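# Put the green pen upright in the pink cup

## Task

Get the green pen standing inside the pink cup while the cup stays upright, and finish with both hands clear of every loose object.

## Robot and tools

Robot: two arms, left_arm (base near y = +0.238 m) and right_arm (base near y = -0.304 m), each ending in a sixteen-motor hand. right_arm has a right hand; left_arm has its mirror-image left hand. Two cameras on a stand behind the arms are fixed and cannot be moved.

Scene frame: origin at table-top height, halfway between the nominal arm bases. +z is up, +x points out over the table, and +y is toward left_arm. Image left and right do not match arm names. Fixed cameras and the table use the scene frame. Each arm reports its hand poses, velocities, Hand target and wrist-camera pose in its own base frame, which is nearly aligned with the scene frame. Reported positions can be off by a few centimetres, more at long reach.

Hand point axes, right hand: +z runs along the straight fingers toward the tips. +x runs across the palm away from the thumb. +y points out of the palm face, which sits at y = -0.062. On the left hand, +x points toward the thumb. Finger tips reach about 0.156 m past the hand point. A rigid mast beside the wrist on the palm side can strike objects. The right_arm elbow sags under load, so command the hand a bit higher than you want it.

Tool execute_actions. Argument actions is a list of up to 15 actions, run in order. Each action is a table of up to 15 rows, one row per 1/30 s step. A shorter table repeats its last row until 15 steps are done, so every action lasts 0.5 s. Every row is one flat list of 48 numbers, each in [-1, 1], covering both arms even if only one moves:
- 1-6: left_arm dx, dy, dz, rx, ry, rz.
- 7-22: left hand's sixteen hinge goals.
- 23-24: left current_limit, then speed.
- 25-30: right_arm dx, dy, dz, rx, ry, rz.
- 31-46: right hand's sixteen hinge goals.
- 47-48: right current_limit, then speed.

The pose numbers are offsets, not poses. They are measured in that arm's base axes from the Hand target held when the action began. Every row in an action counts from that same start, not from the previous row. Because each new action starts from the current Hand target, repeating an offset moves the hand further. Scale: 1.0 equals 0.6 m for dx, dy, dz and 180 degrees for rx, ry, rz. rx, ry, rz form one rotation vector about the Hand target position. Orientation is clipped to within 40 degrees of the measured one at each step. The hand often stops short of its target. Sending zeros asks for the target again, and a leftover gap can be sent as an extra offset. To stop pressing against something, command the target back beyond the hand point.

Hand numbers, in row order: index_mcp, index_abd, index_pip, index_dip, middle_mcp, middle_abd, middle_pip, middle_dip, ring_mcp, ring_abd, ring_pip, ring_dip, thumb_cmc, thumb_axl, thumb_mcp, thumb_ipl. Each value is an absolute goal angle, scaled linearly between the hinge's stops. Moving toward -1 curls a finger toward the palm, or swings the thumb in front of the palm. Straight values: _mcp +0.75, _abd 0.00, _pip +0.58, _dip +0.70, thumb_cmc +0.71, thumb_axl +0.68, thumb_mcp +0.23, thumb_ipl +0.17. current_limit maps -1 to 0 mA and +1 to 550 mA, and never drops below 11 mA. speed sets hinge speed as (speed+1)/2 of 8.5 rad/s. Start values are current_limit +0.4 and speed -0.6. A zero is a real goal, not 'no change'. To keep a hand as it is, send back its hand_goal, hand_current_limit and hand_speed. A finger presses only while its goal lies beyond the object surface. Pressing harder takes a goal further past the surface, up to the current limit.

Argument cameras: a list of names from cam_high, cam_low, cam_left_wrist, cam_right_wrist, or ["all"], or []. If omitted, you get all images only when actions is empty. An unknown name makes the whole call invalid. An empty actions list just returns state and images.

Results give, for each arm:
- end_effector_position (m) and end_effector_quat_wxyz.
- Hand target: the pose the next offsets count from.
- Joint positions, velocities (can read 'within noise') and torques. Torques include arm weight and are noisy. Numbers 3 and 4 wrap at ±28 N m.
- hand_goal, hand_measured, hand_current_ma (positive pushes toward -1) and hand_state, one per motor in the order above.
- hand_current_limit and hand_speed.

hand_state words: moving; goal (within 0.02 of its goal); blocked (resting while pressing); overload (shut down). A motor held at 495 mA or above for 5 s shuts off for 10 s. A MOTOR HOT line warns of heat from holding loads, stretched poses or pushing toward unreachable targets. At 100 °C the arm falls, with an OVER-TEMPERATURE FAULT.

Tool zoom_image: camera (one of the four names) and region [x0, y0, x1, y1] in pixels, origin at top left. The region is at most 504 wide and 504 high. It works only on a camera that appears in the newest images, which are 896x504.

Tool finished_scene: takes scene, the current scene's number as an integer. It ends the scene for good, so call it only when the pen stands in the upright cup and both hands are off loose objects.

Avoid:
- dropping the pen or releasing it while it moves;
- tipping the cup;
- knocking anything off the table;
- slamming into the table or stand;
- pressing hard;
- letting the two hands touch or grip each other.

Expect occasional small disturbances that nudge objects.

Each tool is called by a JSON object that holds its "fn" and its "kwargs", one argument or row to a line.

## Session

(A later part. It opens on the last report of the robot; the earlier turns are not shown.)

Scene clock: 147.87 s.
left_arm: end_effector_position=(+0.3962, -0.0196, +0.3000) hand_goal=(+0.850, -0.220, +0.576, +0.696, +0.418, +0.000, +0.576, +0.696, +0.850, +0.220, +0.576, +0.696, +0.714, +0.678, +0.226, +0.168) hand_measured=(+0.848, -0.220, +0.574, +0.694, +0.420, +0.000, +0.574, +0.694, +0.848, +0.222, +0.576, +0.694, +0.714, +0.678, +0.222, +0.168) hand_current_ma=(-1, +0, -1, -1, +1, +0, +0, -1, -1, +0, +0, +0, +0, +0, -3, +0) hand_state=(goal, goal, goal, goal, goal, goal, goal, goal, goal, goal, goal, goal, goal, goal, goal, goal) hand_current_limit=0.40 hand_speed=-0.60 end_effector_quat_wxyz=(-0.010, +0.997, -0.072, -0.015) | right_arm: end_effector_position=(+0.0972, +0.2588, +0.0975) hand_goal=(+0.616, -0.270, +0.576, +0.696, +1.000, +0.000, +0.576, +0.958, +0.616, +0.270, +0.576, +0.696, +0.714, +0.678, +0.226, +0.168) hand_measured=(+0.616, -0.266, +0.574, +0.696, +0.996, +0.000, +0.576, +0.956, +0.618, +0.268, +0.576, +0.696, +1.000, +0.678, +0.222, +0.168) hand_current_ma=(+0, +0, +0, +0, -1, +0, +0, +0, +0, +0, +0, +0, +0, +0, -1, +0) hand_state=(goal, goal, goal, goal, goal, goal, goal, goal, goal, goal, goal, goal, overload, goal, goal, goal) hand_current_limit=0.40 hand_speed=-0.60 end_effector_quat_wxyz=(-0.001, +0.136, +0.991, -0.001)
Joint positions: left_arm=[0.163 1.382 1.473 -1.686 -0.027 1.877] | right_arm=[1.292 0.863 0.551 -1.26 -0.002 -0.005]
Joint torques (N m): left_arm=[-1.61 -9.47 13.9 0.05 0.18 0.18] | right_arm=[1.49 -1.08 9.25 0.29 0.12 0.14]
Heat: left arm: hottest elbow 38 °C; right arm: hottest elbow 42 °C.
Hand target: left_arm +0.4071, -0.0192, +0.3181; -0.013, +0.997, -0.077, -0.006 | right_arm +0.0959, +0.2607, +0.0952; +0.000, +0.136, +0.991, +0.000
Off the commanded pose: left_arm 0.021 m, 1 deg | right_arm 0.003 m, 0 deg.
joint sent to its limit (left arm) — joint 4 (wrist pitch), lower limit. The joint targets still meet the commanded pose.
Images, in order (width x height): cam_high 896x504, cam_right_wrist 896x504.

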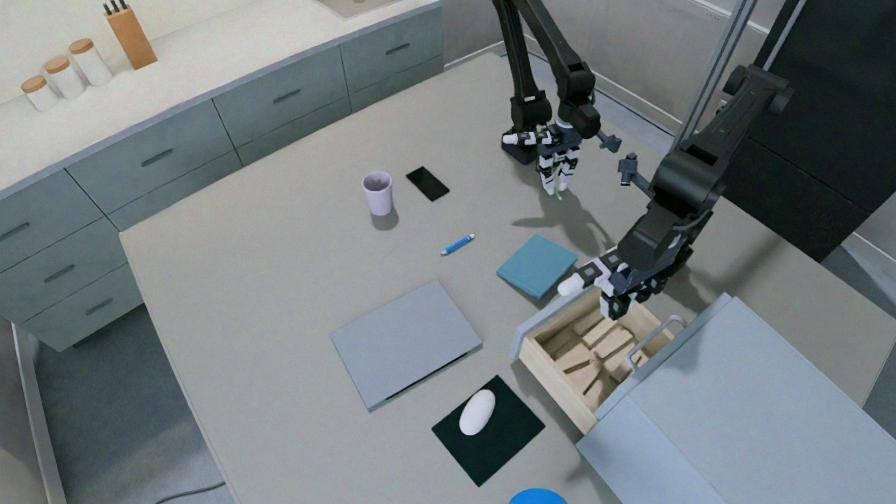

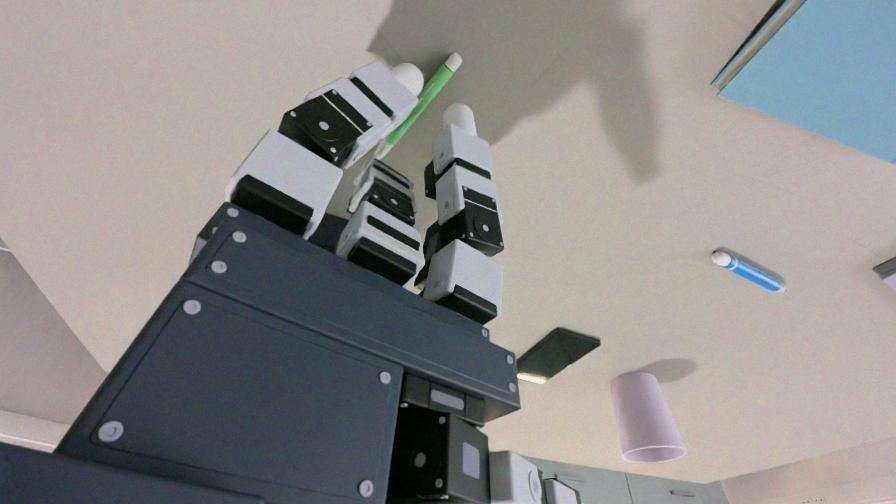

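{"fn": "execute_actions", "kwargs": {
  "actions": [
    [[0,0,0,0,0,0,0.849,-0.22,0.576,0.696,0.418,0,0.576,0.696,0.849,0.22,0.576,0.696,0.714,0.678,0.226,0.168,0.4,-0.6,-0.0048,0.0015,-0.0158,0,0,0,0.616,-0.27,0.576,0.696,1,0,0.576,0.957,0.616,0.27,0.576,0.696,0.714,0.678,0.226,0.168,0.4,-0.6]]
  ],
  "cameras": ["cam_high","cam_right_wrist"]
}}

{"fn": "zoom_image", "kwargs": {
  "camera": "cam_right_wrist",
  "region": [340, 0, 560, 220]
}}

{"fn": "zoom_image", "kwargs": {
  "camera": "cam_high",
  "region": [520, 150, 590, 220]
}}

Scene clock: 148.87 s.
left_arm: end_effector_position=(+0.3962, -0.0196, +0.3000) hand_goal=(+0.850, -0.220, +0.576, +0.696, +0.418, +0.000, +0.576, +0.696, +0.850, +0.220, +0.576, +0.696, +0.714, +0.678, +0.226, +0.168) hand_measured=(+0.848, -0.220, +0.574, +0.694, +0.420, +0.000, +0.574, +0.694, +0.848, +0.222, +0.576, +0.694, +0.714, +0.678, +0.222, +0.168) hand_current_ma=(-1, +0, -1, -1, +1, +0, +0, -1, -1, +0, +0, +0, +0, +0, -3, +0) hand_state=(goal, goal, goal, goal, goal, goal, goal, goal, goal, goal, goal, goal, goal, goal, goal, goal) hand_current_limit=0.40 hand_speed=-0.60 end_effector_quat_wxyz=(-0.010, +0.997, -0.072, -0.015) | right_arm: end_effector_position=(+0.0945, +0.2601, +0.0883) hand_goal=(+0.616, -0.270, +0.576, +0.696, +1.000, +0.000, +0.576, +0.958, +0.616, +0.270, +0.576, +0.696, +0.714, +0.678, +0.226, +0.168) hand_measured=(+0.616, -0.266, +0.574, +0.696, +0.996, +0.000, +0.576, +0.956, +0.618, +0.268, +0.576, +0.696, +1.000, +0.678, +0.222, +0.168) hand_current_ma=(+0, +0, +0, +0, -1, +0, +0, +0, +0, +0, +0, +0, +0, +0, -1, +0) hand_state=(goal, goal, goal, goal, goal, goal, goal, goal, goal, goal, goal, goal, overload, goal, goal, goal) hand_current_limit=0.40 hand_speed=-0.60 end_effector_quat_wxyz=(-0.001, +0.136, +0.991, +0.000)
Joint positions: left_arm=[0.163 1.382 1.473 -1.686 -0.027 1.877] | right_arm=[1.308 0.876 0.532 -1.227 -0.002 0.01]
Joint torques (N m): left_arm=[-0.73 -9.7 13.93 0.02 0.16 0.14] | right_arm=[1.55 -1.14 9.09 0.32 0.11 0.14]
Heat: left arm: hottest elbow 38 °C; right arm: hottest elbow 42 °C.
Hand target: left_arm +0.4071, -0.0192, +0.3181; -0.013, +0.997, -0.077, -0.006 | right_arm +0.0931, +0.2616, +0.0858; +0.000, +0.136, +0.991, +0.000
Off the commanded pose: left_arm 0.021 m, 1 deg | right_arm 0.003 m, 0 deg.
joint sent to its limit (left arm) — joint 4 (wrist pitch), lower limit. The joint targets still meet the commanded pose.
Images, in order (width x height): cam_high 896x504, cam_right_wrist 896x504.

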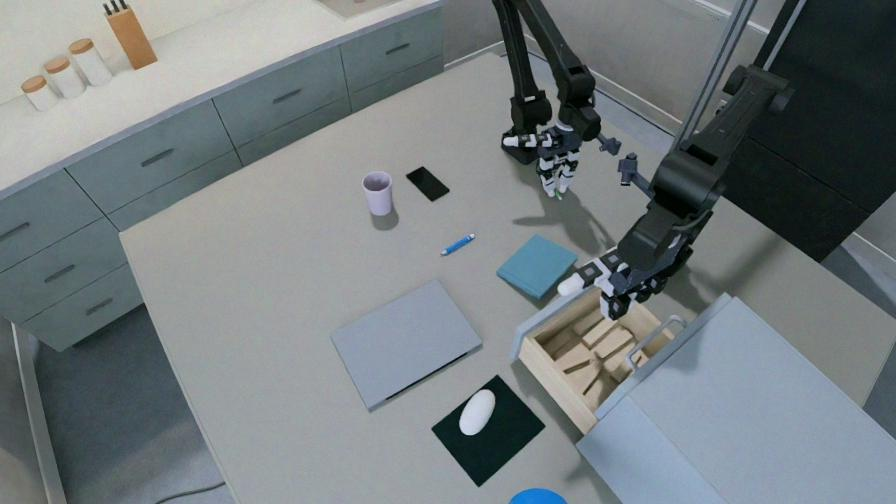

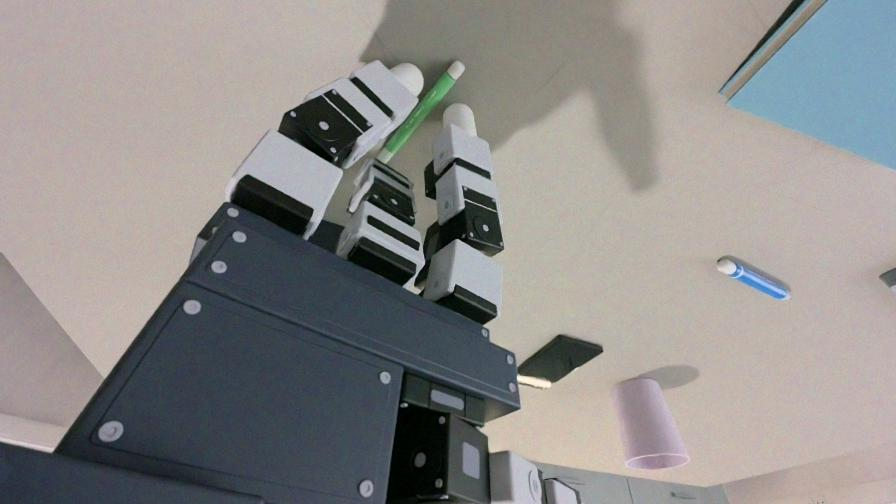

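Scaled by 2.291 from the camera's 896x504 image, which has a finer 1280x720 frame.

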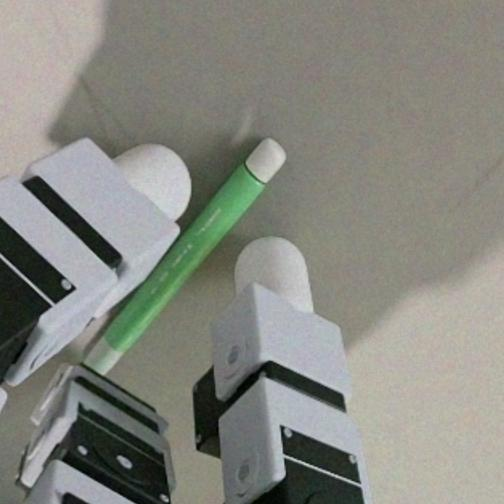

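Scaled by 7.200 from the camera's 896x504 image, which has a finer 1280x720 frame.

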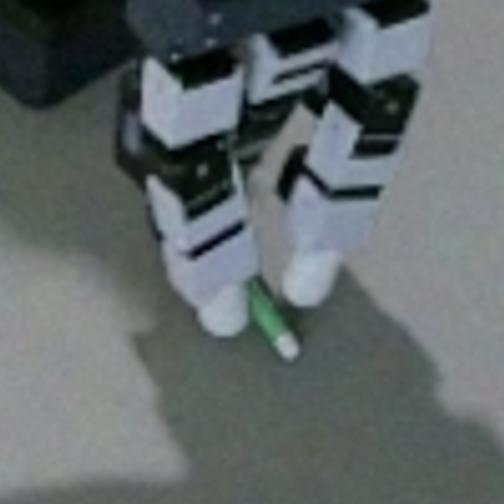

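{"fn": "execute_actions", "kwargs": {
  "actions": [
    [[0,0,0,0,0,0,0.849,-0.22,0.576,0.696,0.418,0,0.576,0.696,0.849,0.22,0.576,0.696,0.714,0.678,0.226,0.168,0.4,-0.6,-0.004,0.0015,-0.012,0,0,0,0.616,-0.27,0.576,0.696,1,0,0.576,0.957,0.616,0.27,0.576,0.696,0.714,0.678,0.226,0.168,0.4,-0.6]]
  ],
  "cameras": ["cam_high","cam_right_wrist"]
}}

{"fn": "zoom_image", "kwargs": {
  "camera": "cam_right_wrist",
  "region": [340, 0, 560, 220]
}}

{"fn": "zoom_image", "kwargs": {
  "camera": "cam_high",
  "region": [520, 150, 590, 220]
}}

Scene clock: 149.87 s.
left_arm: end_effector_position=(+0.3962, -0.0196, +0.3000) hand_goal=(+0.850, -0.220, +0.576, +0.696, +0.418, +0.000, +0.576, +0.696, +0.850, +0.220, +0.576, +0.696, +0.714, +0.678, +0.226, +0.168) hand_measured=(+0.848, -0.220, +0.574, +0.694, +0.420, +0.000, +0.574, +0.694, +0.848, +0.222, +0.576, +0.694, +0.714, +0.678, +0.222, +0.168) hand_current_ma=(-1, +0, -1, -1, +1, +0, +0, -1, -1, +0, +0, +0, +0, +0, -3, +0) hand_state=(goal, goal, goal, goal, goal, goal, goal, goal, goal, goal, goal, goal, goal, goal, goal, goal) hand_current_limit=0.40 hand_speed=-0.60 end_effector_quat_wxyz=(-0.010, +0.997, -0.072, -0.015) | right_arm: end_effector_position=(+0.0929, +0.2618, +0.0858) hand_goal=(+0.616, -0.270, +0.576, +0.696, +1.000, +0.000, +0.576, +0.958, +0.616, +0.270, +0.576, +0.696, +0.714, +0.678, +0.226, +0.168) hand_measured=(+0.618, -0.268, +0.576, +0.696, +0.998, +0.000, +0.576, +0.958, +0.620, +0.266, +0.578, +0.696, +1.000, +0.678, +0.222, +0.168) hand_current_ma=(+0, +0, +0, +0, +0, +0, +0, +0, +0, +0, +0, +0, +0, +0, -1, +0) hand_state=(goal, goal, goal, goal, goal, goal, goal, goal, goal, goal, goal, goal, overload, goal, goal, goal) hand_current_limit=0.40 hand_speed=-0.60 end_effector_quat_wxyz=(+0.000, +0.137, +0.991, +0.002)
Joint positions: left_arm=[0.163 1.382 1.473 -1.686 -0.027 1.877] | right_arm=[1.32 0.88 0.525 -1.211 -0.001 0.024]
Joint torques (N m): left_arm=[-1.44 -10.05 13.86 0.06 0.18 0.14] | right_arm=[1.55 -0.56 8.28 0.65 0.08 0.18]
Heat: left arm: hottest elbow 38 °C; right arm: hottest elbow 42 °C.
Hand target: left_arm +0.4071, -0.0192, +0.3181; -0.013, +0.997, -0.077, -0.006 | right_arm +0.0907, +0.2624, +0.0785; +0.000, +0.136, +0.991, +0.000
Off the commanded pose: left_arm 0.021 m, 1 deg | right_arm 0.008 m, 0 deg.
joint sent to its limit (left arm) — joint 4 (wrist pitch), lower limit. The joint targets still meet the commanded pose.
Images, in order (width x height): cam_high 896x504, cam_right_wrist 896x504.

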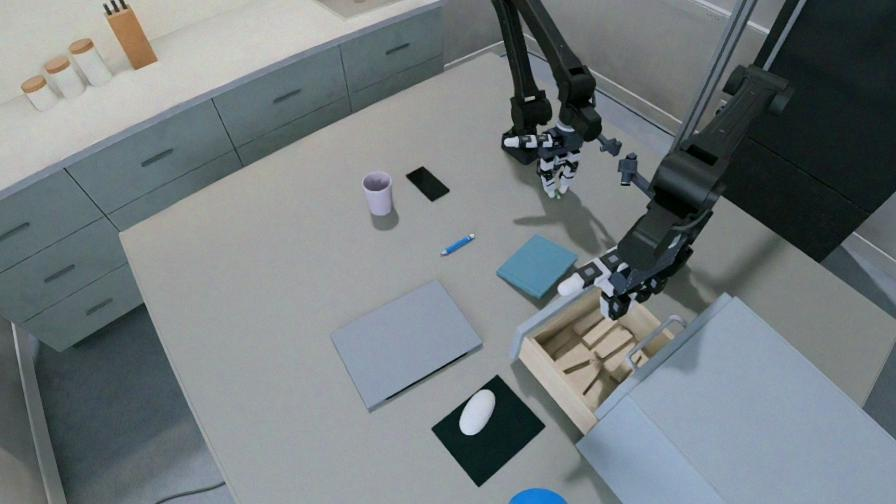

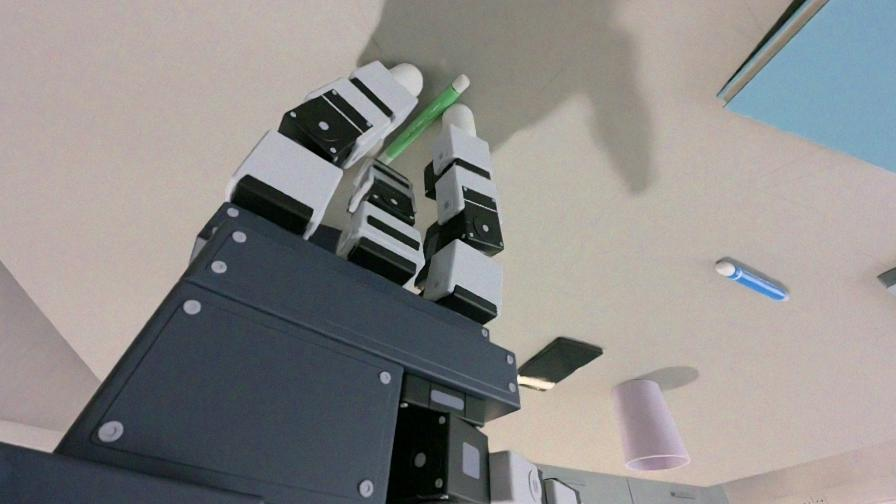

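Scaled by 2.291 from the camera's 896x504 image, which has a finer 1280x720 frame.

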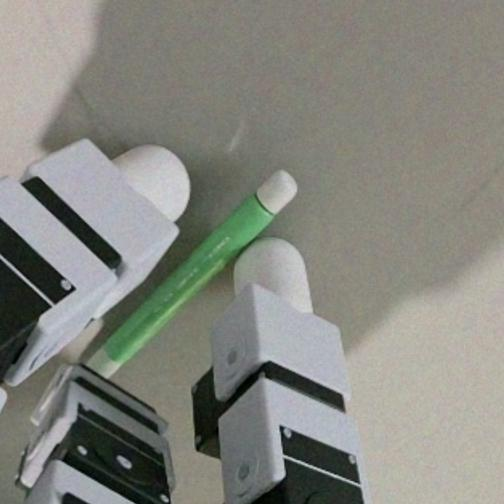

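Scaled by 7.200 from the camera's 896x504 image, which has a finer 1280x720 frame.

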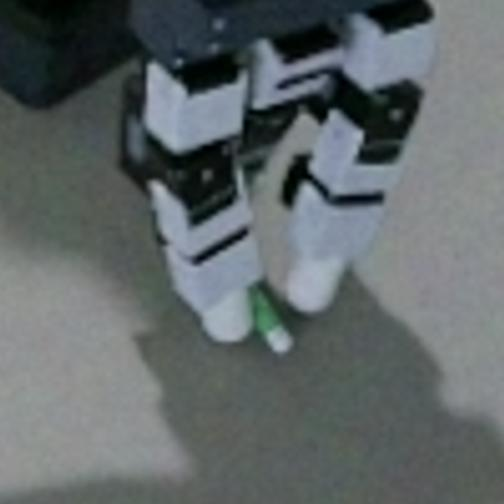

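{"fn": "execute_actions", "kwargs": {
  "actions": [
    [[0,0,0,0,0,0,0.849,-0.22,0.576,0.696,0.418,0,0.576,0.696,0.849,0.22,0.576,0.696,0.714,0.678,0.226,0.168,0.4,-0.6,0,0,-0.006,0,0,0,0.616,-0.35,0.576,0.696,1,0,0.576,0.957,0.616,0.35,0.576,0.696,0.714,0.678,0.226,0.168,0.4,-0.75]],
    [[0,0,0,0,0,0,0.849,-0.22,0.576,0.696,0.418,0,0.576,0.696,0.849,0.22,0.576,0.696,0.714,0.678,0.226,0.168,0.4,-0.6,0,0,0,0,0,0,0.616,-0.5,0.576,0.696,1,0,0.576,0.957,0.616,0.5,0.576,0.696,0.714,0.678,0.226,0.168,0.4,-0.75]]
  ],
  "cameras": ["cam_high","cam_right_wrist"]
}}

{"fn": "zoom_image", "kwargs": {
  "camera": "cam_right_wrist",
  "region": [340, 0, 560, 220]
}}

{"fn": "zoom_image", "kwargs": {
  "camera": "cam_high",
  "region": [520, 150, 590, 220]
}}

Scene clock: 151.43 s.
left_arm: end_effector_position=(+0.3962, -0.0196, +0.3000) hand_goal=(+0.850, -0.220, +0.576, +0.696, +0.418, +0.000, +0.576, +0.696, +0.850, +0.220, +0.576, +0.696, +0.714, +0.678, +0.226, +0.168) hand_measured=(+0.848, -0.220, +0.574, +0.694, +0.420, +0.000, +0.574, +0.694, +0.848, +0.222, +0.576, +0.694, +0.714, +0.678, +0.222, +0.168) hand_current_ma=(-1, +0, -1, -1, +1, +0, +0, -1, -1, +0, +0, +0, +0, +0, -3, +0) hand_state=(goal, goal, goal, goal, goal, goal, goal, goal, goal, goal, goal, goal, goal, goal, goal, goal) hand_current_limit=0.40 hand_speed=-0.60 end_effector_quat_wxyz=(-0.010, +0.997, -0.072, -0.015) | right_arm: end_effector_position=(+0.0934, +0.2640, +0.0849) hand_goal=(+0.616, -0.500, +0.576, +0.696, +1.000, +0.000, +0.576, +0.958, +0.616, +0.500, +0.576, +0.696, +0.714, +0.678, +0.226, +0.168) hand_measured=(+0.622, -0.344, +0.578, +0.696, +1.000, +0.002, +0.596, +0.970, +0.624, +0.338, +0.580, +0.696, +1.000, +0.678, +0.222, +0.168) hand_current_ma=(+1, +313, +0, +0, +0, +0, +9, +3, +2, -337, +0, +0, +0, +0, -1, +0) hand_state=(goal, blocked, goal, goal, goal, goal, goal, goal, goal, blocked, goal, goal, overload, goal, goal, goal) hand_current_limit=0.40 hand_speed=-0.75 end_effector_quat_wxyz=(+0.000, +0.137, +0.991, +0.006)
Joint positions: left_arm=[0.163 1.382 1.473 -1.686 -0.027 1.877] | right_arm=[1.32 0.885 0.523 -1.198 -0.001 0.024]
Joint torques (N m): left_arm=[-0.67 -9.64 13.86 0.13 0.21 0.14] | right_arm=[1.55 -0.5 7.79 0.64 0.08 0.13]
Heat: left arm: hottest elbow 38 °C; right arm: hottest elbow 42 °C.
Hand target: left_arm +0.4071, -0.0192, +0.3181; -0.013, +0.997, -0.077, -0.006 | right_arm +0.0906, +0.2625, +0.0750; +0.000, +0.135, +0.991, +0.000
Off the commanded pose: left_arm 0.021 m, 1 deg | right_arm 0.010 m, 1 deg.
joint sent to its limit (left arm) — joint 4 (wrist pitch), lower limit. The joint targets still meet the commanded pose.
Images, in order (width x height): cam_high 896x504, cam_right_wrist 896x504.

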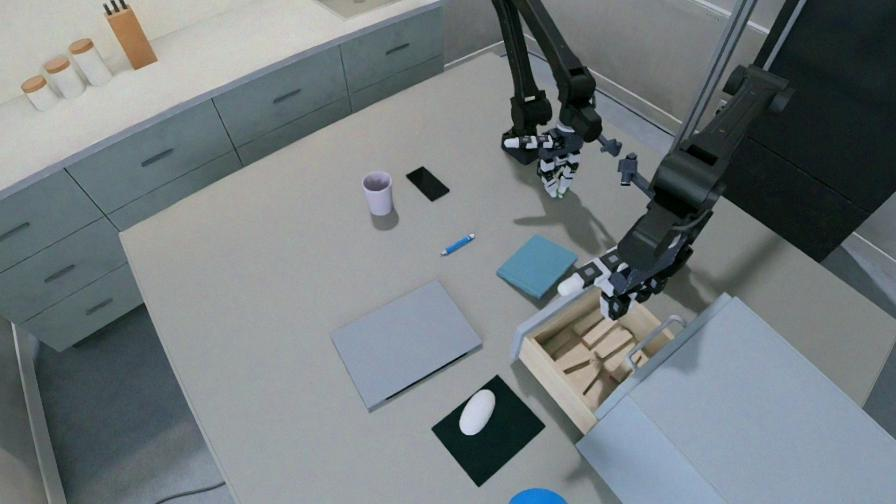

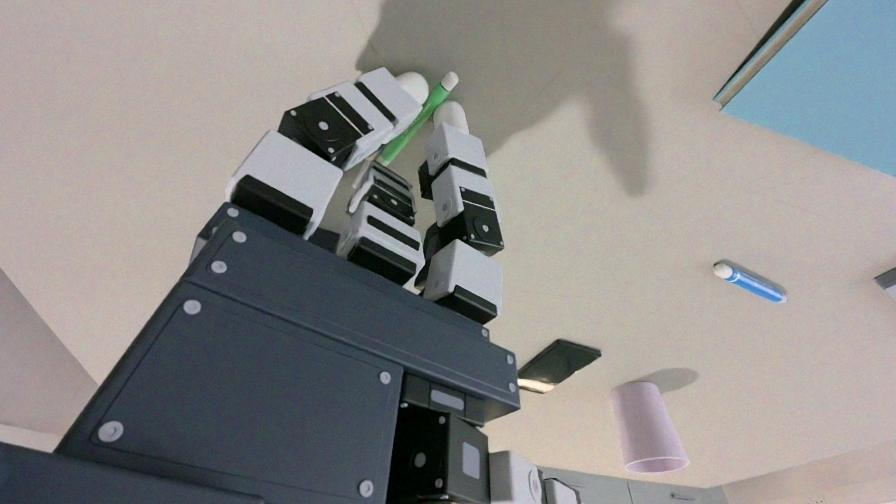

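Scaled by 2.291 from the camera's 896x504 image, which has a finer 1280x720 frame.

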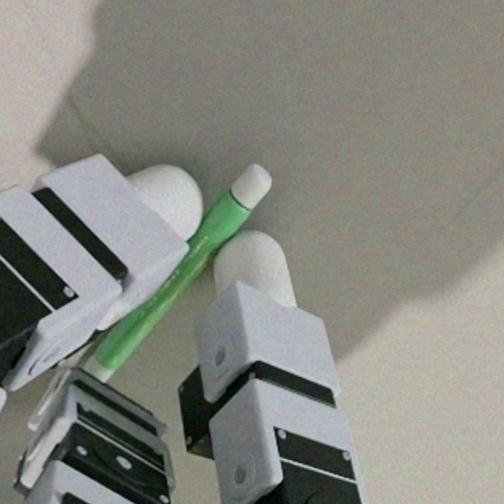

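Scaled by 7.200 from the camera's 896x504 image, which has a finer 1280x720 frame.

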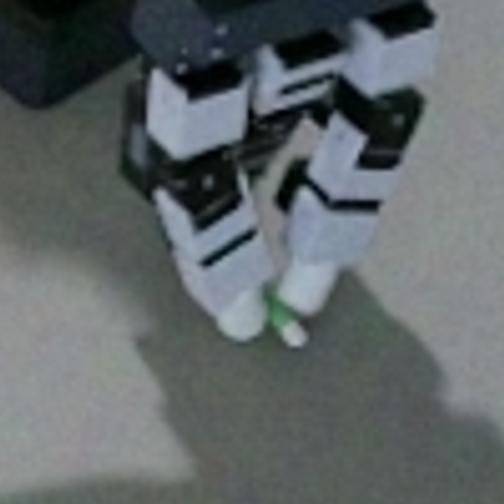

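{"fn": "execute_actions", "kwargs": {
  "actions": [
    [[0,0,0,0,0,0,0.849,-0.22,0.576,0.696,0.418,0,0.576,0.696,0.849,0.22,0.576,0.696,0.714,0.678,0.226,0.168,0.4,-0.6,0.0058,0.0073,0.1,0.0555,-0.0142,0,0.616,-0.5,0.576,0.696,1,0,0.576,0.957,0.616,0.5,0.576,0.696,0.714,0.678,0.226,0.168,0.4,-0.75]]
  ],
  "cameras": ["cam_high","cam_right_wrist"]
}}

{"fn": "zoom_image", "kwargs": {
  "camera": "cam_right_wrist",
  "region": [340, 0, 560, 220]
}}

{"fn": "zoom_image", "kwargs": {
  "camera": "cam_high",
  "region": [510, 120, 590, 200]
}}

Scene clock: 152.67 s.
left_arm: end_effector_position=(+0.3962, -0.0196, +0.3000) hand_goal=(+0.850, -0.220, +0.576, +0.696, +0.418, +0.000, +0.576, +0.696, +0.850, +0.220, +0.576, +0.696, +0.714, +0.678, +0.226, +0.168) hand_measured=(+0.848, -0.220, +0.574, +0.694, +0.420, +0.000, +0.574, +0.694, +0.848, +0.222, +0.576, +0.694, +0.714, +0.678, +0.222, +0.168) hand_current_ma=(-1, +0, -1, -1, +1, +0, +0, -1, -1, +0, +0, +0, +0, +0, -3, +0) hand_state=(goal, goal, goal, goal, goal, goal, goal, goal, goal, goal, goal, goal, goal, goal, goal, goal) hand_current_limit=0.40 hand_speed=-0.60 end_effector_quat_wxyz=(-0.010, +0.997, -0.072, -0.015) | right_arm: end_effector_position=(+0.0934, +0.2641, +0.1277) hand_goal=(+0.616, -0.500, +0.576, +0.696, +1.000, +0.000, +0.576, +0.958, +0.616, +0.500, +0.576, +0.696, +0.714, +0.678, +0.226, +0.168) hand_measured=(+0.618, -0.344, +0.578, +0.696, +1.000, +0.002, +0.578, +0.960, +0.622, +0.338, +0.580, +0.696, +1.000, +0.678, +0.222, +0.168) hand_current_ma=(+0, +313, +0, +0, +0, +0, +0, +0, +2, -337, +0, +0, +0, +0, -1, +0) hand_state=(goal, blocked, goal, goal, goal, goal, goal, goal, goal, blocked, goal, goal, overload, goal, goal, goal) hand_current_limit=0.40 hand_speed=-0.75 end_effector_quat_wxyz=(+0.009, +0.136, +0.987, +0.086)
Joint positions: left_arm=[0.163 1.382 1.473 -1.686 -0.027 1.877] | right_arm=[1.32 0.707 0.52 -1.211 -0.001 0.024]
Joint torques (N m): left_arm=[-1.2 -8.82 14.04 0.17 0.16 0.14] | right_arm=[0.62 -0.26 11.82 -0.17 0.07 0]
Heat: left arm: hottest elbow 39 °C; right arm: hottest elbow 42 °C.
Hand target: left_arm +0.4071, -0.0192, +0.3181; -0.013, +0.997, -0.077, -0.006 | right_arm +0.0941, +0.2668, +0.1348; +0.010, +0.135, +0.987, +0.089
Off the commanded pose: left_arm 0.021 m, 1 deg | right_arm 0.008 m, 0 deg.
joint sent to its limit (left arm) — joint 4 (wrist pitch), lower limit. The joint targets still meet the commanded pose.
Images, in order (width x height): cam_high 896x504, cam_right_wrist 896x504.

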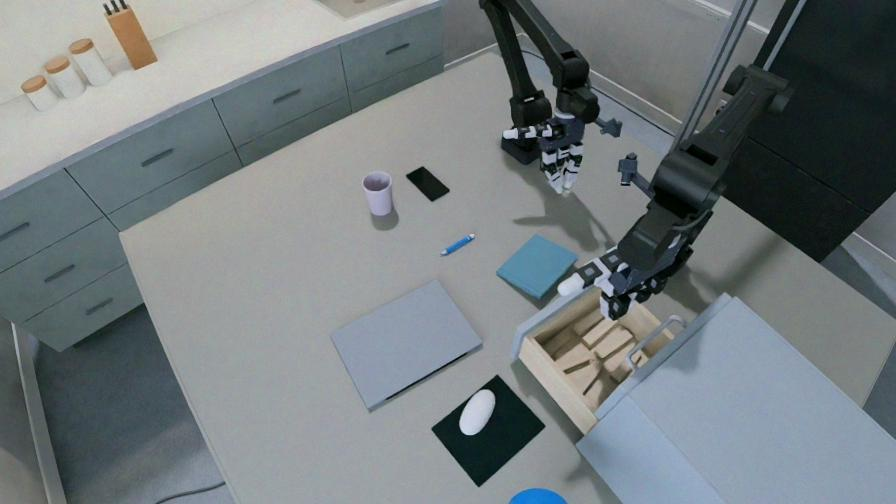

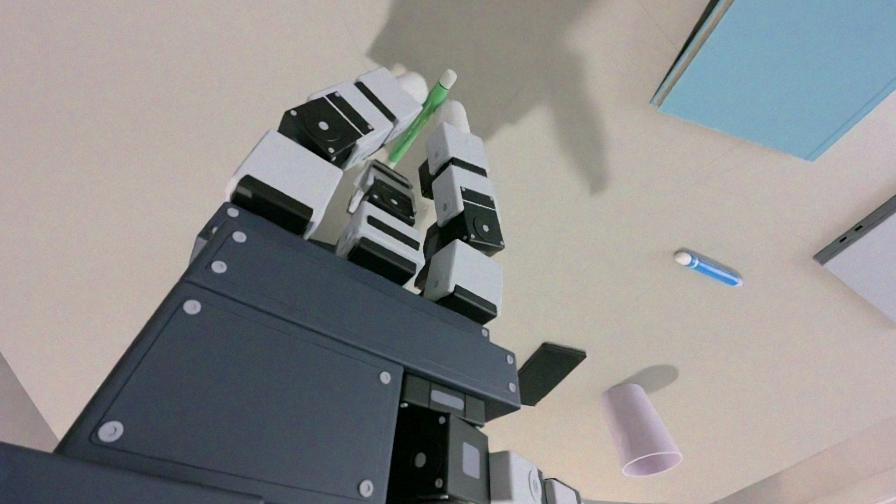

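Scaled by 2.291 from the camera's 896x504 image, which has a finer 1280x720 frame.

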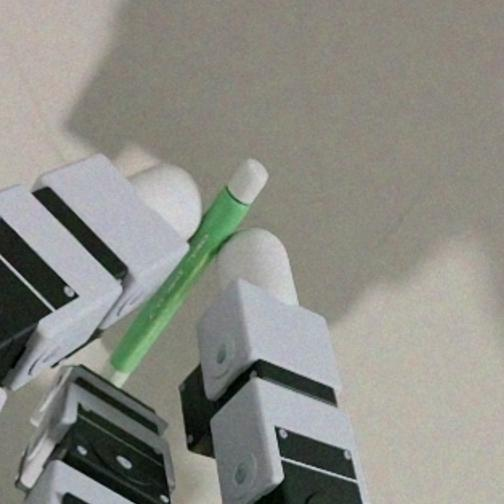

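Scaled by 6.300 from the camera's 896x504 image, which has a finer 1280x720 frame.

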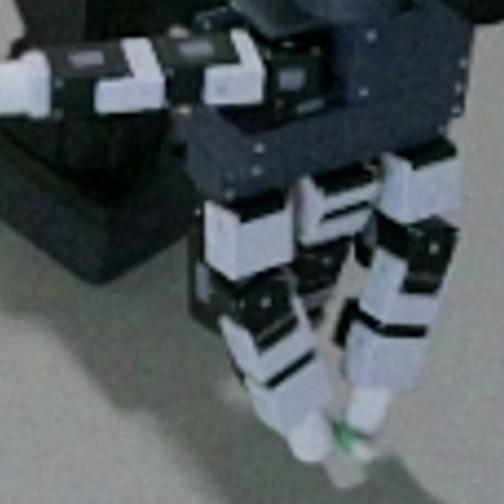

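{"fn": "execute_actions", "kwargs": {
  "actions": [
    [[0,0,0,0,0,0,0.849,-0.22,0.576,0.696,0.418,0,0.576,0.696,0.849,0.22,0.576,0.696,0.714,0.678,0.226,0.168,0.4,-0.6,0,0,0.06,0,0,0,0.616,-0.5,0.576,0.696,1,0,-0.88,-0.6,0.616,0.5,0.576,0.696,0.714,0.678,0.226,0.168,0.4,-0.6]],
    [[0,0,0,0,0,0,0.849,-0.22,0.576,0.696,0.418,0,0.576,0.696,0.849,0.22,0.576,0.696,0.714,0.678,0.226,0.168,0.4,-0.6,0,0,0,0,0,0,0.616,-0.5,0.576,0.696,1,0,-0.88,-0.6,0.616,0.5,0.576,0.696,0.714,0.678,0.226,0.168,0.4,-0.6]]
  ],
  "cameras": ["cam_high","cam_right_wrist"]
}}

{"fn": "zoom_image", "kwargs": {
  "camera": "cam_right_wrist",
  "region": [340, 0, 560, 220]
}}

{"fn": "zoom_image", "kwargs": {
  "camera": "cam_high",
  "region": [510, 120, 590, 200]
}}

Scene clock: 156.33 s.
left_arm: end_effector_position=(+0.3962, -0.0196, +0.3000) hand_goal=(+0.850, -0.220, +0.576, +0.696, +0.418, +0.000, +0.576, +0.696, +0.850, +0.220, +0.576, +0.696, +0.714, +0.678, +0.226, +0.168) hand_measured=(+0.848, -0.220, +0.574, +0.694, +0.420, +0.000, +0.574, +0.694, +0.848, +0.222, +0.576, +0.694, +0.714, +0.678, +0.222, +0.168) hand_current_ma=(-1, +0, -1, -1, +1, +0, +0, -1, -1, +0, +0, +0, +0, +0, -3, +0) hand_state=(goal, goal, goal, goal, goal, goal, goal, goal, goal, goal, goal, goal, goal, goal, goal, goal) hand_current_limit=0.40 hand_speed=-0.60 end_effector_quat_wxyz=(-0.010, +0.997, -0.072, -0.015) | right_arm: end_effector_position=(+0.0903, +0.2519, +0.1390) hand_goal=(+0.616, -0.500, +0.576, +0.696, +1.000, +0.000, -0.880, -0.600, +0.616, +0.500, +0.576, +0.696, +0.714, +0.678, +0.226, +0.168) hand_measured=(+0.500, -0.352, +0.528, +0.698, +1.002, +0.010, +0.250, -0.236, +0.512, +0.340, +0.532, +0.690, +1.000, +0.678, +0.222, +0.168) hand_current_ma=(-263, +286, -48, +0, +0, +2, +385, +385, -217, -329, -42, -1, +0, +0, -1, +0) hand_state=(blocked, blocked, blocked, goal, goal, goal, blocked, blocked, blocked, blocked, blocked, goal, overload, goal, goal, goal) hand_current_limit=0.40 hand_speed=-0.60 end_effector_quat_wxyz=(+0.006, +0.136, +0.989, +0.061)
Joint positions: left_arm=[0.163 1.382 1.473 -1.686 -0.027 1.877] | right_arm=[1.32 0.693 0.561 -1.317 -0.001 0.024]
Joint torques (N m): left_arm=[-1.32 -9.23 13.83 -0.05 0.16 0.2] | right_arm=[0.56 -0.62 16.05 -0.27 0.08 0]
Heat: left arm: hottest elbow 39 °C; right arm: hottest elbow 42 °C.
Hand target: left_arm +0.4071, -0.0192, +0.3181; -0.013, +0.997, -0.077, -0.006 | right_arm +0.0941, +0.2669, +0.1711; +0.010, +0.135, +0.987, +0.089
Off the commanded pose: left_arm 0.021 m, 1 deg | right_arm 0.035 m, 3 deg.
joint sent to its limit (left arm) — joint 4 (wrist pitch), lower limit. The joint targets still meet the commanded pose.
Images, in order (width x height): cam_high 896x504, cam_right_wrist 896x504.

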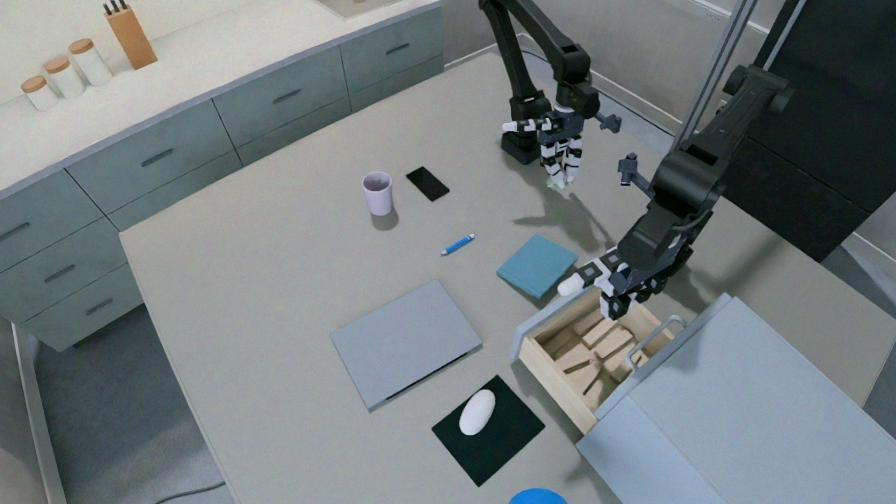

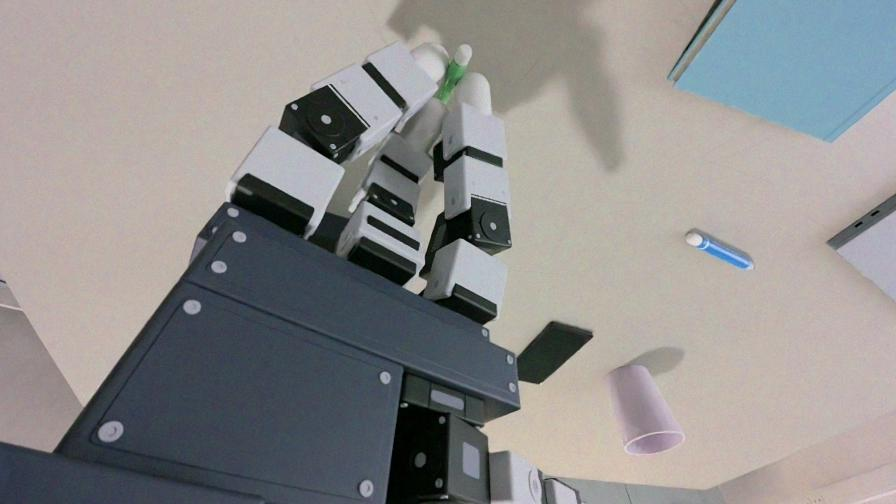

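Scaled by 2.291 from the camera's 896x504 image, which has a finer 1280x720 frame.

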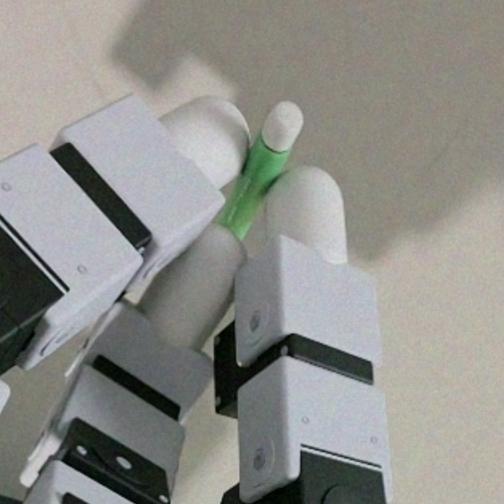

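Scaled by 6.300 from the camera's 896x504 image, which has a finer 1280x720 frame.

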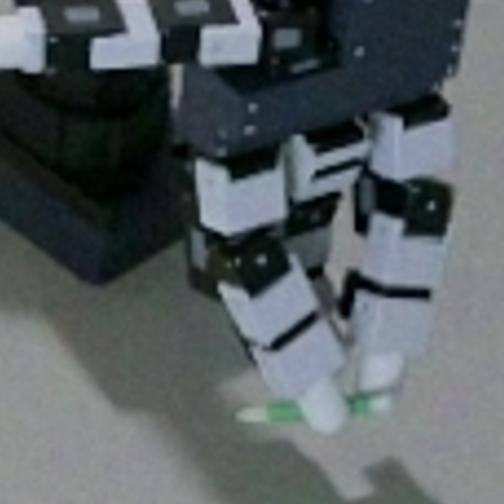

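{"fn": "execute_actions", "kwargs": {
  "actions": [
    [[0,0,0,0,0,0,0.849,-0.22,0.576,0.696,0.418,0,0.576,0.696,0.849,0.22,0.576,0.696,0.714,0.678,0.226,0.168,0.4,-0.6,0,0,0,0,0,0,0.616,-0.5,0.576,0.696,1,0,0.576,0.957,0.616,0.5,0.576,0.696,0.714,0.678,0.226,0.168,0.4,-0.7]],
    [[0,0,0,0,0,0,0.849,-0.22,0.576,0.696,0.418,0,0.576,0.696,0.849,0.22,0.576,0.696,0.714,0.678,0.226,0.168,0.4,-0.6,0,0,0,0,0,0,0.616,-0.5,0.576,0.696,1,0,0.576,0.957,0.616,0.5,0.576,0.696,0.714,0.678,0.226,0.168,0.4,-0.7]]
  ],
  "cameras": ["cam_high","cam_right_wrist"]
}}

{"fn": "zoom_image", "kwargs": {
  "camera": "cam_right_wrist",
  "region": [340, 0, 560, 220]
}}

{"fn": "zoom_image", "kwargs": {
  "camera": "cam_high",
  "region": [510, 120, 590, 200]
}}

Scene clock: 159.23 s.
left_arm: end_effector_position=(+0.3962, -0.0196, +0.3000) hand_goal=(+0.850, -0.220, +0.576, +0.696, +0.418, +0.000, +0.576, +0.696, +0.850, +0.220, +0.576, +0.696, +0.714, +0.678, +0.226, +0.168) hand_measured=(+0.848, -0.220, +0.574, +0.694, +0.420, +0.000, +0.574, +0.694, +0.848, +0.222, +0.576, +0.694, +0.714, +0.678, +0.222, +0.168) hand_current_ma=(-1, +0, -1, -1, +1, +0, +0, -1, -1, +0, +0, +0, +0, +0, -3, +0) hand_state=(goal, goal, goal, goal, goal, goal, goal, goal, goal, goal, goal, goal, goal, goal, goal, goal) hand_current_limit=0.40 hand_speed=-0.60 end_effector_quat_wxyz=(-0.010, +0.997, -0.072, -0.015) | right_arm: end_effector_position=(+0.0903, +0.2519, +0.1390) hand_goal=(+0.616, -0.500, +0.576, +0.696, +1.000, +0.000, +0.576, +0.958, +0.616, +0.500, +0.576, +0.696, +0.714, +0.678, +0.226, +0.168) hand_measured=(+0.612, -0.352, +0.570, +0.696, +1.000, +0.002, +0.572, +0.954, +0.618, +0.340, +0.574, +0.694, +1.000, +0.678, +0.222, +0.168) hand_current_ma=(-1, +286, -1, +0, +0, +0, -1, +0, +0, -329, +0, +0, +0, +0, -1, +0) hand_state=(goal, blocked, goal, goal, goal, goal, goal, goal, goal, blocked, goal, goal, overload, goal, goal, goal) hand_current_limit=0.40 hand_speed=-0.70 end_effector_quat_wxyz=(+0.006, +0.136, +0.989, +0.061)
Joint positions: left_arm=[0.163 1.382 1.473 -1.686 -0.027 1.877] | right_arm=[1.32 0.693 0.561 -1.317 -0.001 0.024]
Joint torques (N m): left_arm=[-1.08 -9.58 13.79 0.05 0.19 0.14] | right_arm=[0.62 -0.56 16.02 -0.31 0.08 0]
Heat: left arm: hottest elbow 39 °C; right arm: hottest elbow 42 °C.
Hand target: left_arm +0.4071, -0.0192, +0.3181; -0.013, +0.997, -0.077, -0.006 | right_arm +0.0942, +0.2669, +0.1711; +0.010, +0.135, +0.987, +0.090
Off the commanded pose: left_arm 0.021 m, 1 deg | right_arm 0.036 m, 3 deg.
joint sent to its limit (left arm) — joint 4 (wrist pitch), lower limit. The joint targets still meet the commanded pose.
Images, in order (width x height): cam_high 896x504, cam_right_wrist 896x504.

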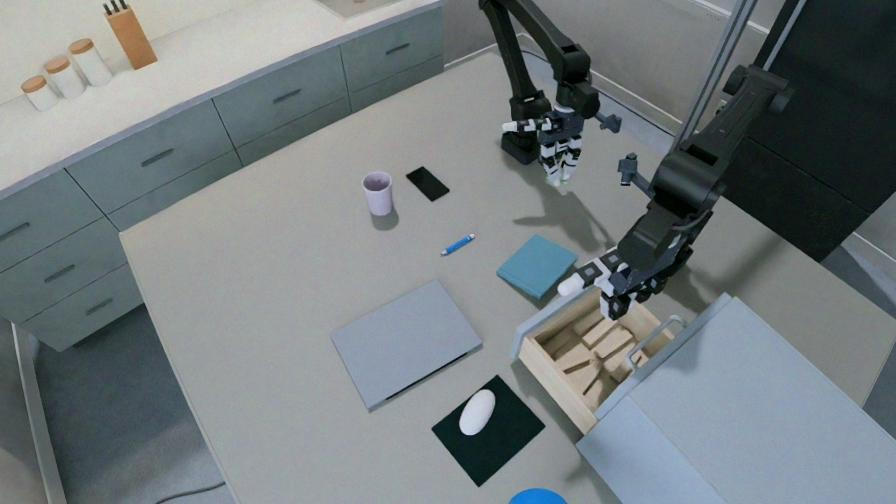

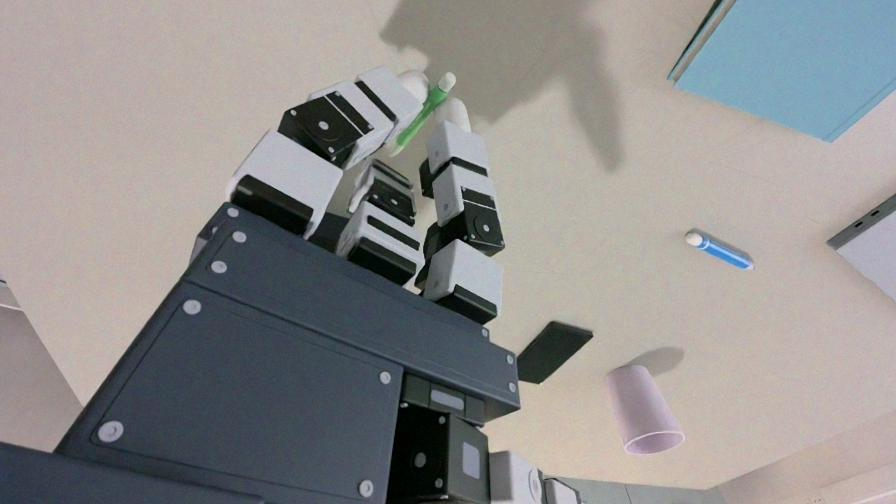

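Scaled by 2.291 from the camera's 896x504 image, which has a finer 1280x720 frame.

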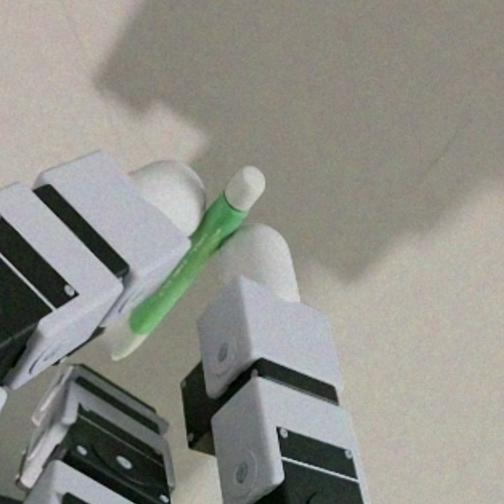

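Scaled by 6.300 from the camera's 896x504 image, which has a finer 1280x720 frame.

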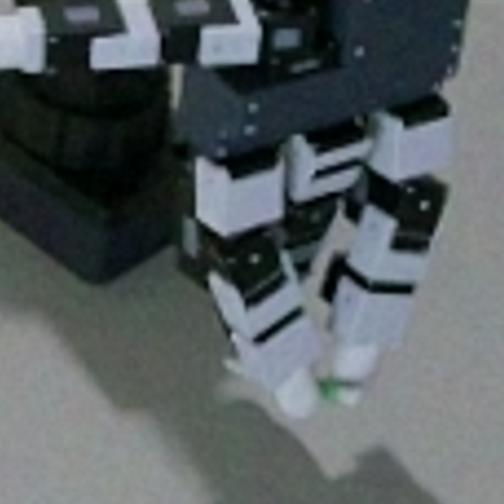

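{"fn": "execute_actions", "kwargs": {
  "actions": [
    [[0,0,0,0,0,0,0.849,-0.22,0.576,0.696,0.418,0,0.576,0.696,0.849,0.22,0.576,0.696,0.714,0.678,0.226,0.168,0.4,-0.6,0.03,-0.03,0.1,0,0,0,0.616,-0.5,0.576,0.696,1,0,0.576,0.957,0.616,0.5,0.576,0.696,0.714,0.678,0.226,0.168,0.4,-0.7]],
    [[0,0,0,0,0,0,0.849,-0.22,0.576,0.696,0.418,0,0.576,0.696,0.849,0.22,0.576,0.696,0.714,0.678,0.226,0.168,0.4,-0.6,0.03,-0.03,0.06,0,0,0,0.616,-0.5,0.576,0.696,1,0,0.576,0.957,0.616,0.5,0.576,0.696,0.714,0.678,0.226,0.168,0.4,-0.7]]
  ],
  "cameras": ["cam_high","cam_right_wrist"]
}}

{"fn": "zoom_image", "kwargs": {
  "camera": "cam_right_wrist",
  "region": [340, 0, 560, 220]
}}

{"fn": "zoom_image", "kwargs": {
  "camera": "cam_high",
  "region": [500, 80, 600, 180]
}}

Scene clock: 161.57 s.
left_arm: end_effector_position=(+0.3962, -0.0196, +0.3000) hand_goal=(+0.850, -0.220, +0.576, +0.696, +0.418, +0.000, +0.576, +0.696, +0.850, +0.220, +0.576, +0.696, +0.714, +0.678, +0.226, +0.168) hand_measured=(+0.848, -0.220, +0.574, +0.694, +0.420, +0.000, +0.574, +0.694, +0.848, +0.222, +0.576, +0.694, +0.714, +0.678, +0.222, +0.168) hand_current_ma=(-1, +0, -1, -1, +1, +0, +0, -1, -1, +0, +0, +0, +0, +0, -3, +0) hand_state=(goal, goal, goal, goal, goal, goal, goal, goal, goal, goal, goal, goal, goal, goal, goal, goal) hand_current_limit=0.40 hand_speed=-0.60 end_effector_quat_wxyz=(-0.010, +0.997, -0.072, -0.015) | right_arm: end_effector_position=(+0.1243, +0.2238, +0.2368) hand_goal=(+0.616, -0.500, +0.576, +0.696, +1.000, +0.000, +0.576, +0.958, +0.616, +0.500, +0.576, +0.696, +0.714, +0.678, +0.226, +0.168) hand_measured=(+0.614, -0.352, +0.570, +0.696, +0.998, +0.002, +0.572, +0.954, +0.618, +0.340, +0.576, +0.694, +1.000, +0.678, +0.222, +0.168) hand_current_ma=(+0, +286, -1, +0, +0, +0, -1, +0, +0, -329, +0, +0, +0, +0, -1, +0) hand_state=(goal, blocked, goal, goal, goal, goal, goal, goal, goal, blocked, goal, goal, overload, goal, goal, goal) hand_current_limit=0.40 hand_speed=-0.70 end_effector_quat_wxyz=(+0.002, +0.136, +0.989, +0.066)
Joint positions: left_arm=[0.163 1.382 1.473 -1.686 -0.027 1.877] | right_arm=[1.033 0.648 0.801 -1.601 -0.047 -0.261]
Joint torques (N m): left_arm=[-1.49 -9.47 14.04 0.12 0.14 0.19] | right_arm=[-0.21 0.79 16.12 -0.27 -0.11 -0.07]
Heat: left arm: hottest elbow 40 °C; right arm: hottest elbow 42 °C.
Hand target: left_arm +0.4071, -0.0192, +0.3181; -0.013, +0.997, -0.077, -0.006 | right_arm +0.1302, +0.2309, +0.2670; +0.010, +0.135, +0.987, +0.089
Off the commanded pose: left_arm 0.021 m, 1 deg | right_arm 0.032 m, 3 deg.
joint sent to its limit (left arm) — joint 4 (wrist pitch), lower limit. The joint targets still meet the commanded pose.
Images, in order (width x height): cam_high 896x504, cam_right_wrist 896x504.

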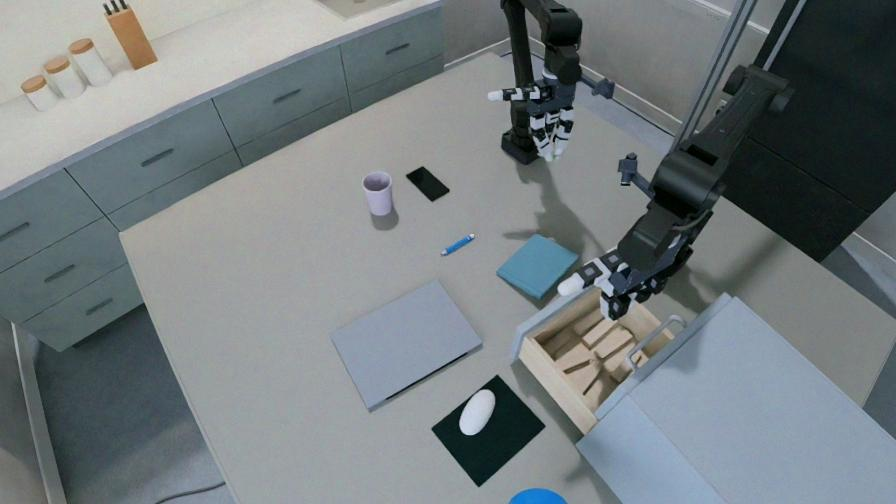

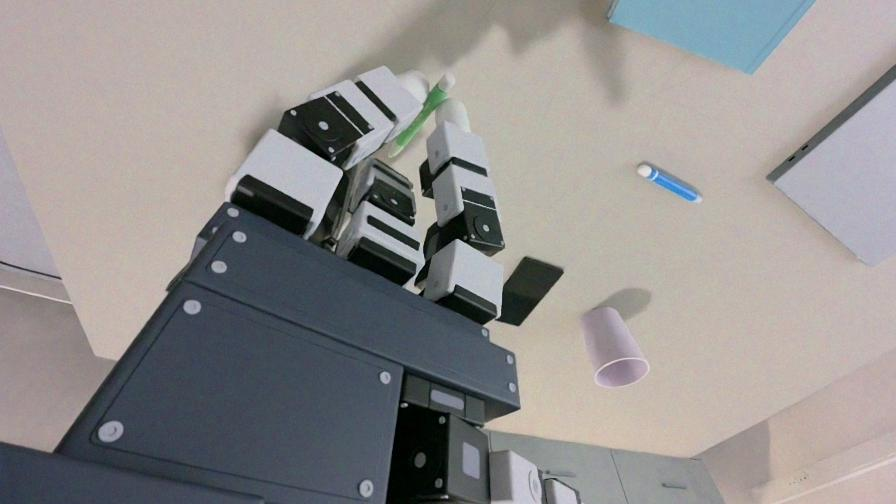

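Scaled by 2.291 from the camera's 896x504 image, which has a finer 1280x720 frame.

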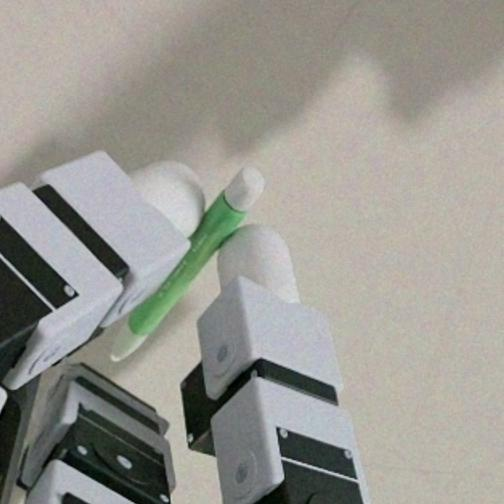

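Scaled by 5.040 from the camera's 896x504 image, which has a finer 1280x720 frame.

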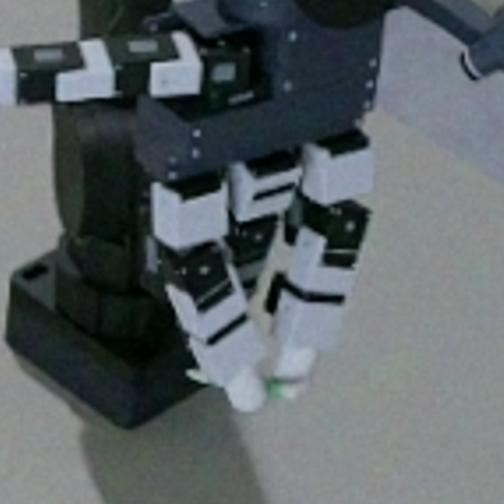

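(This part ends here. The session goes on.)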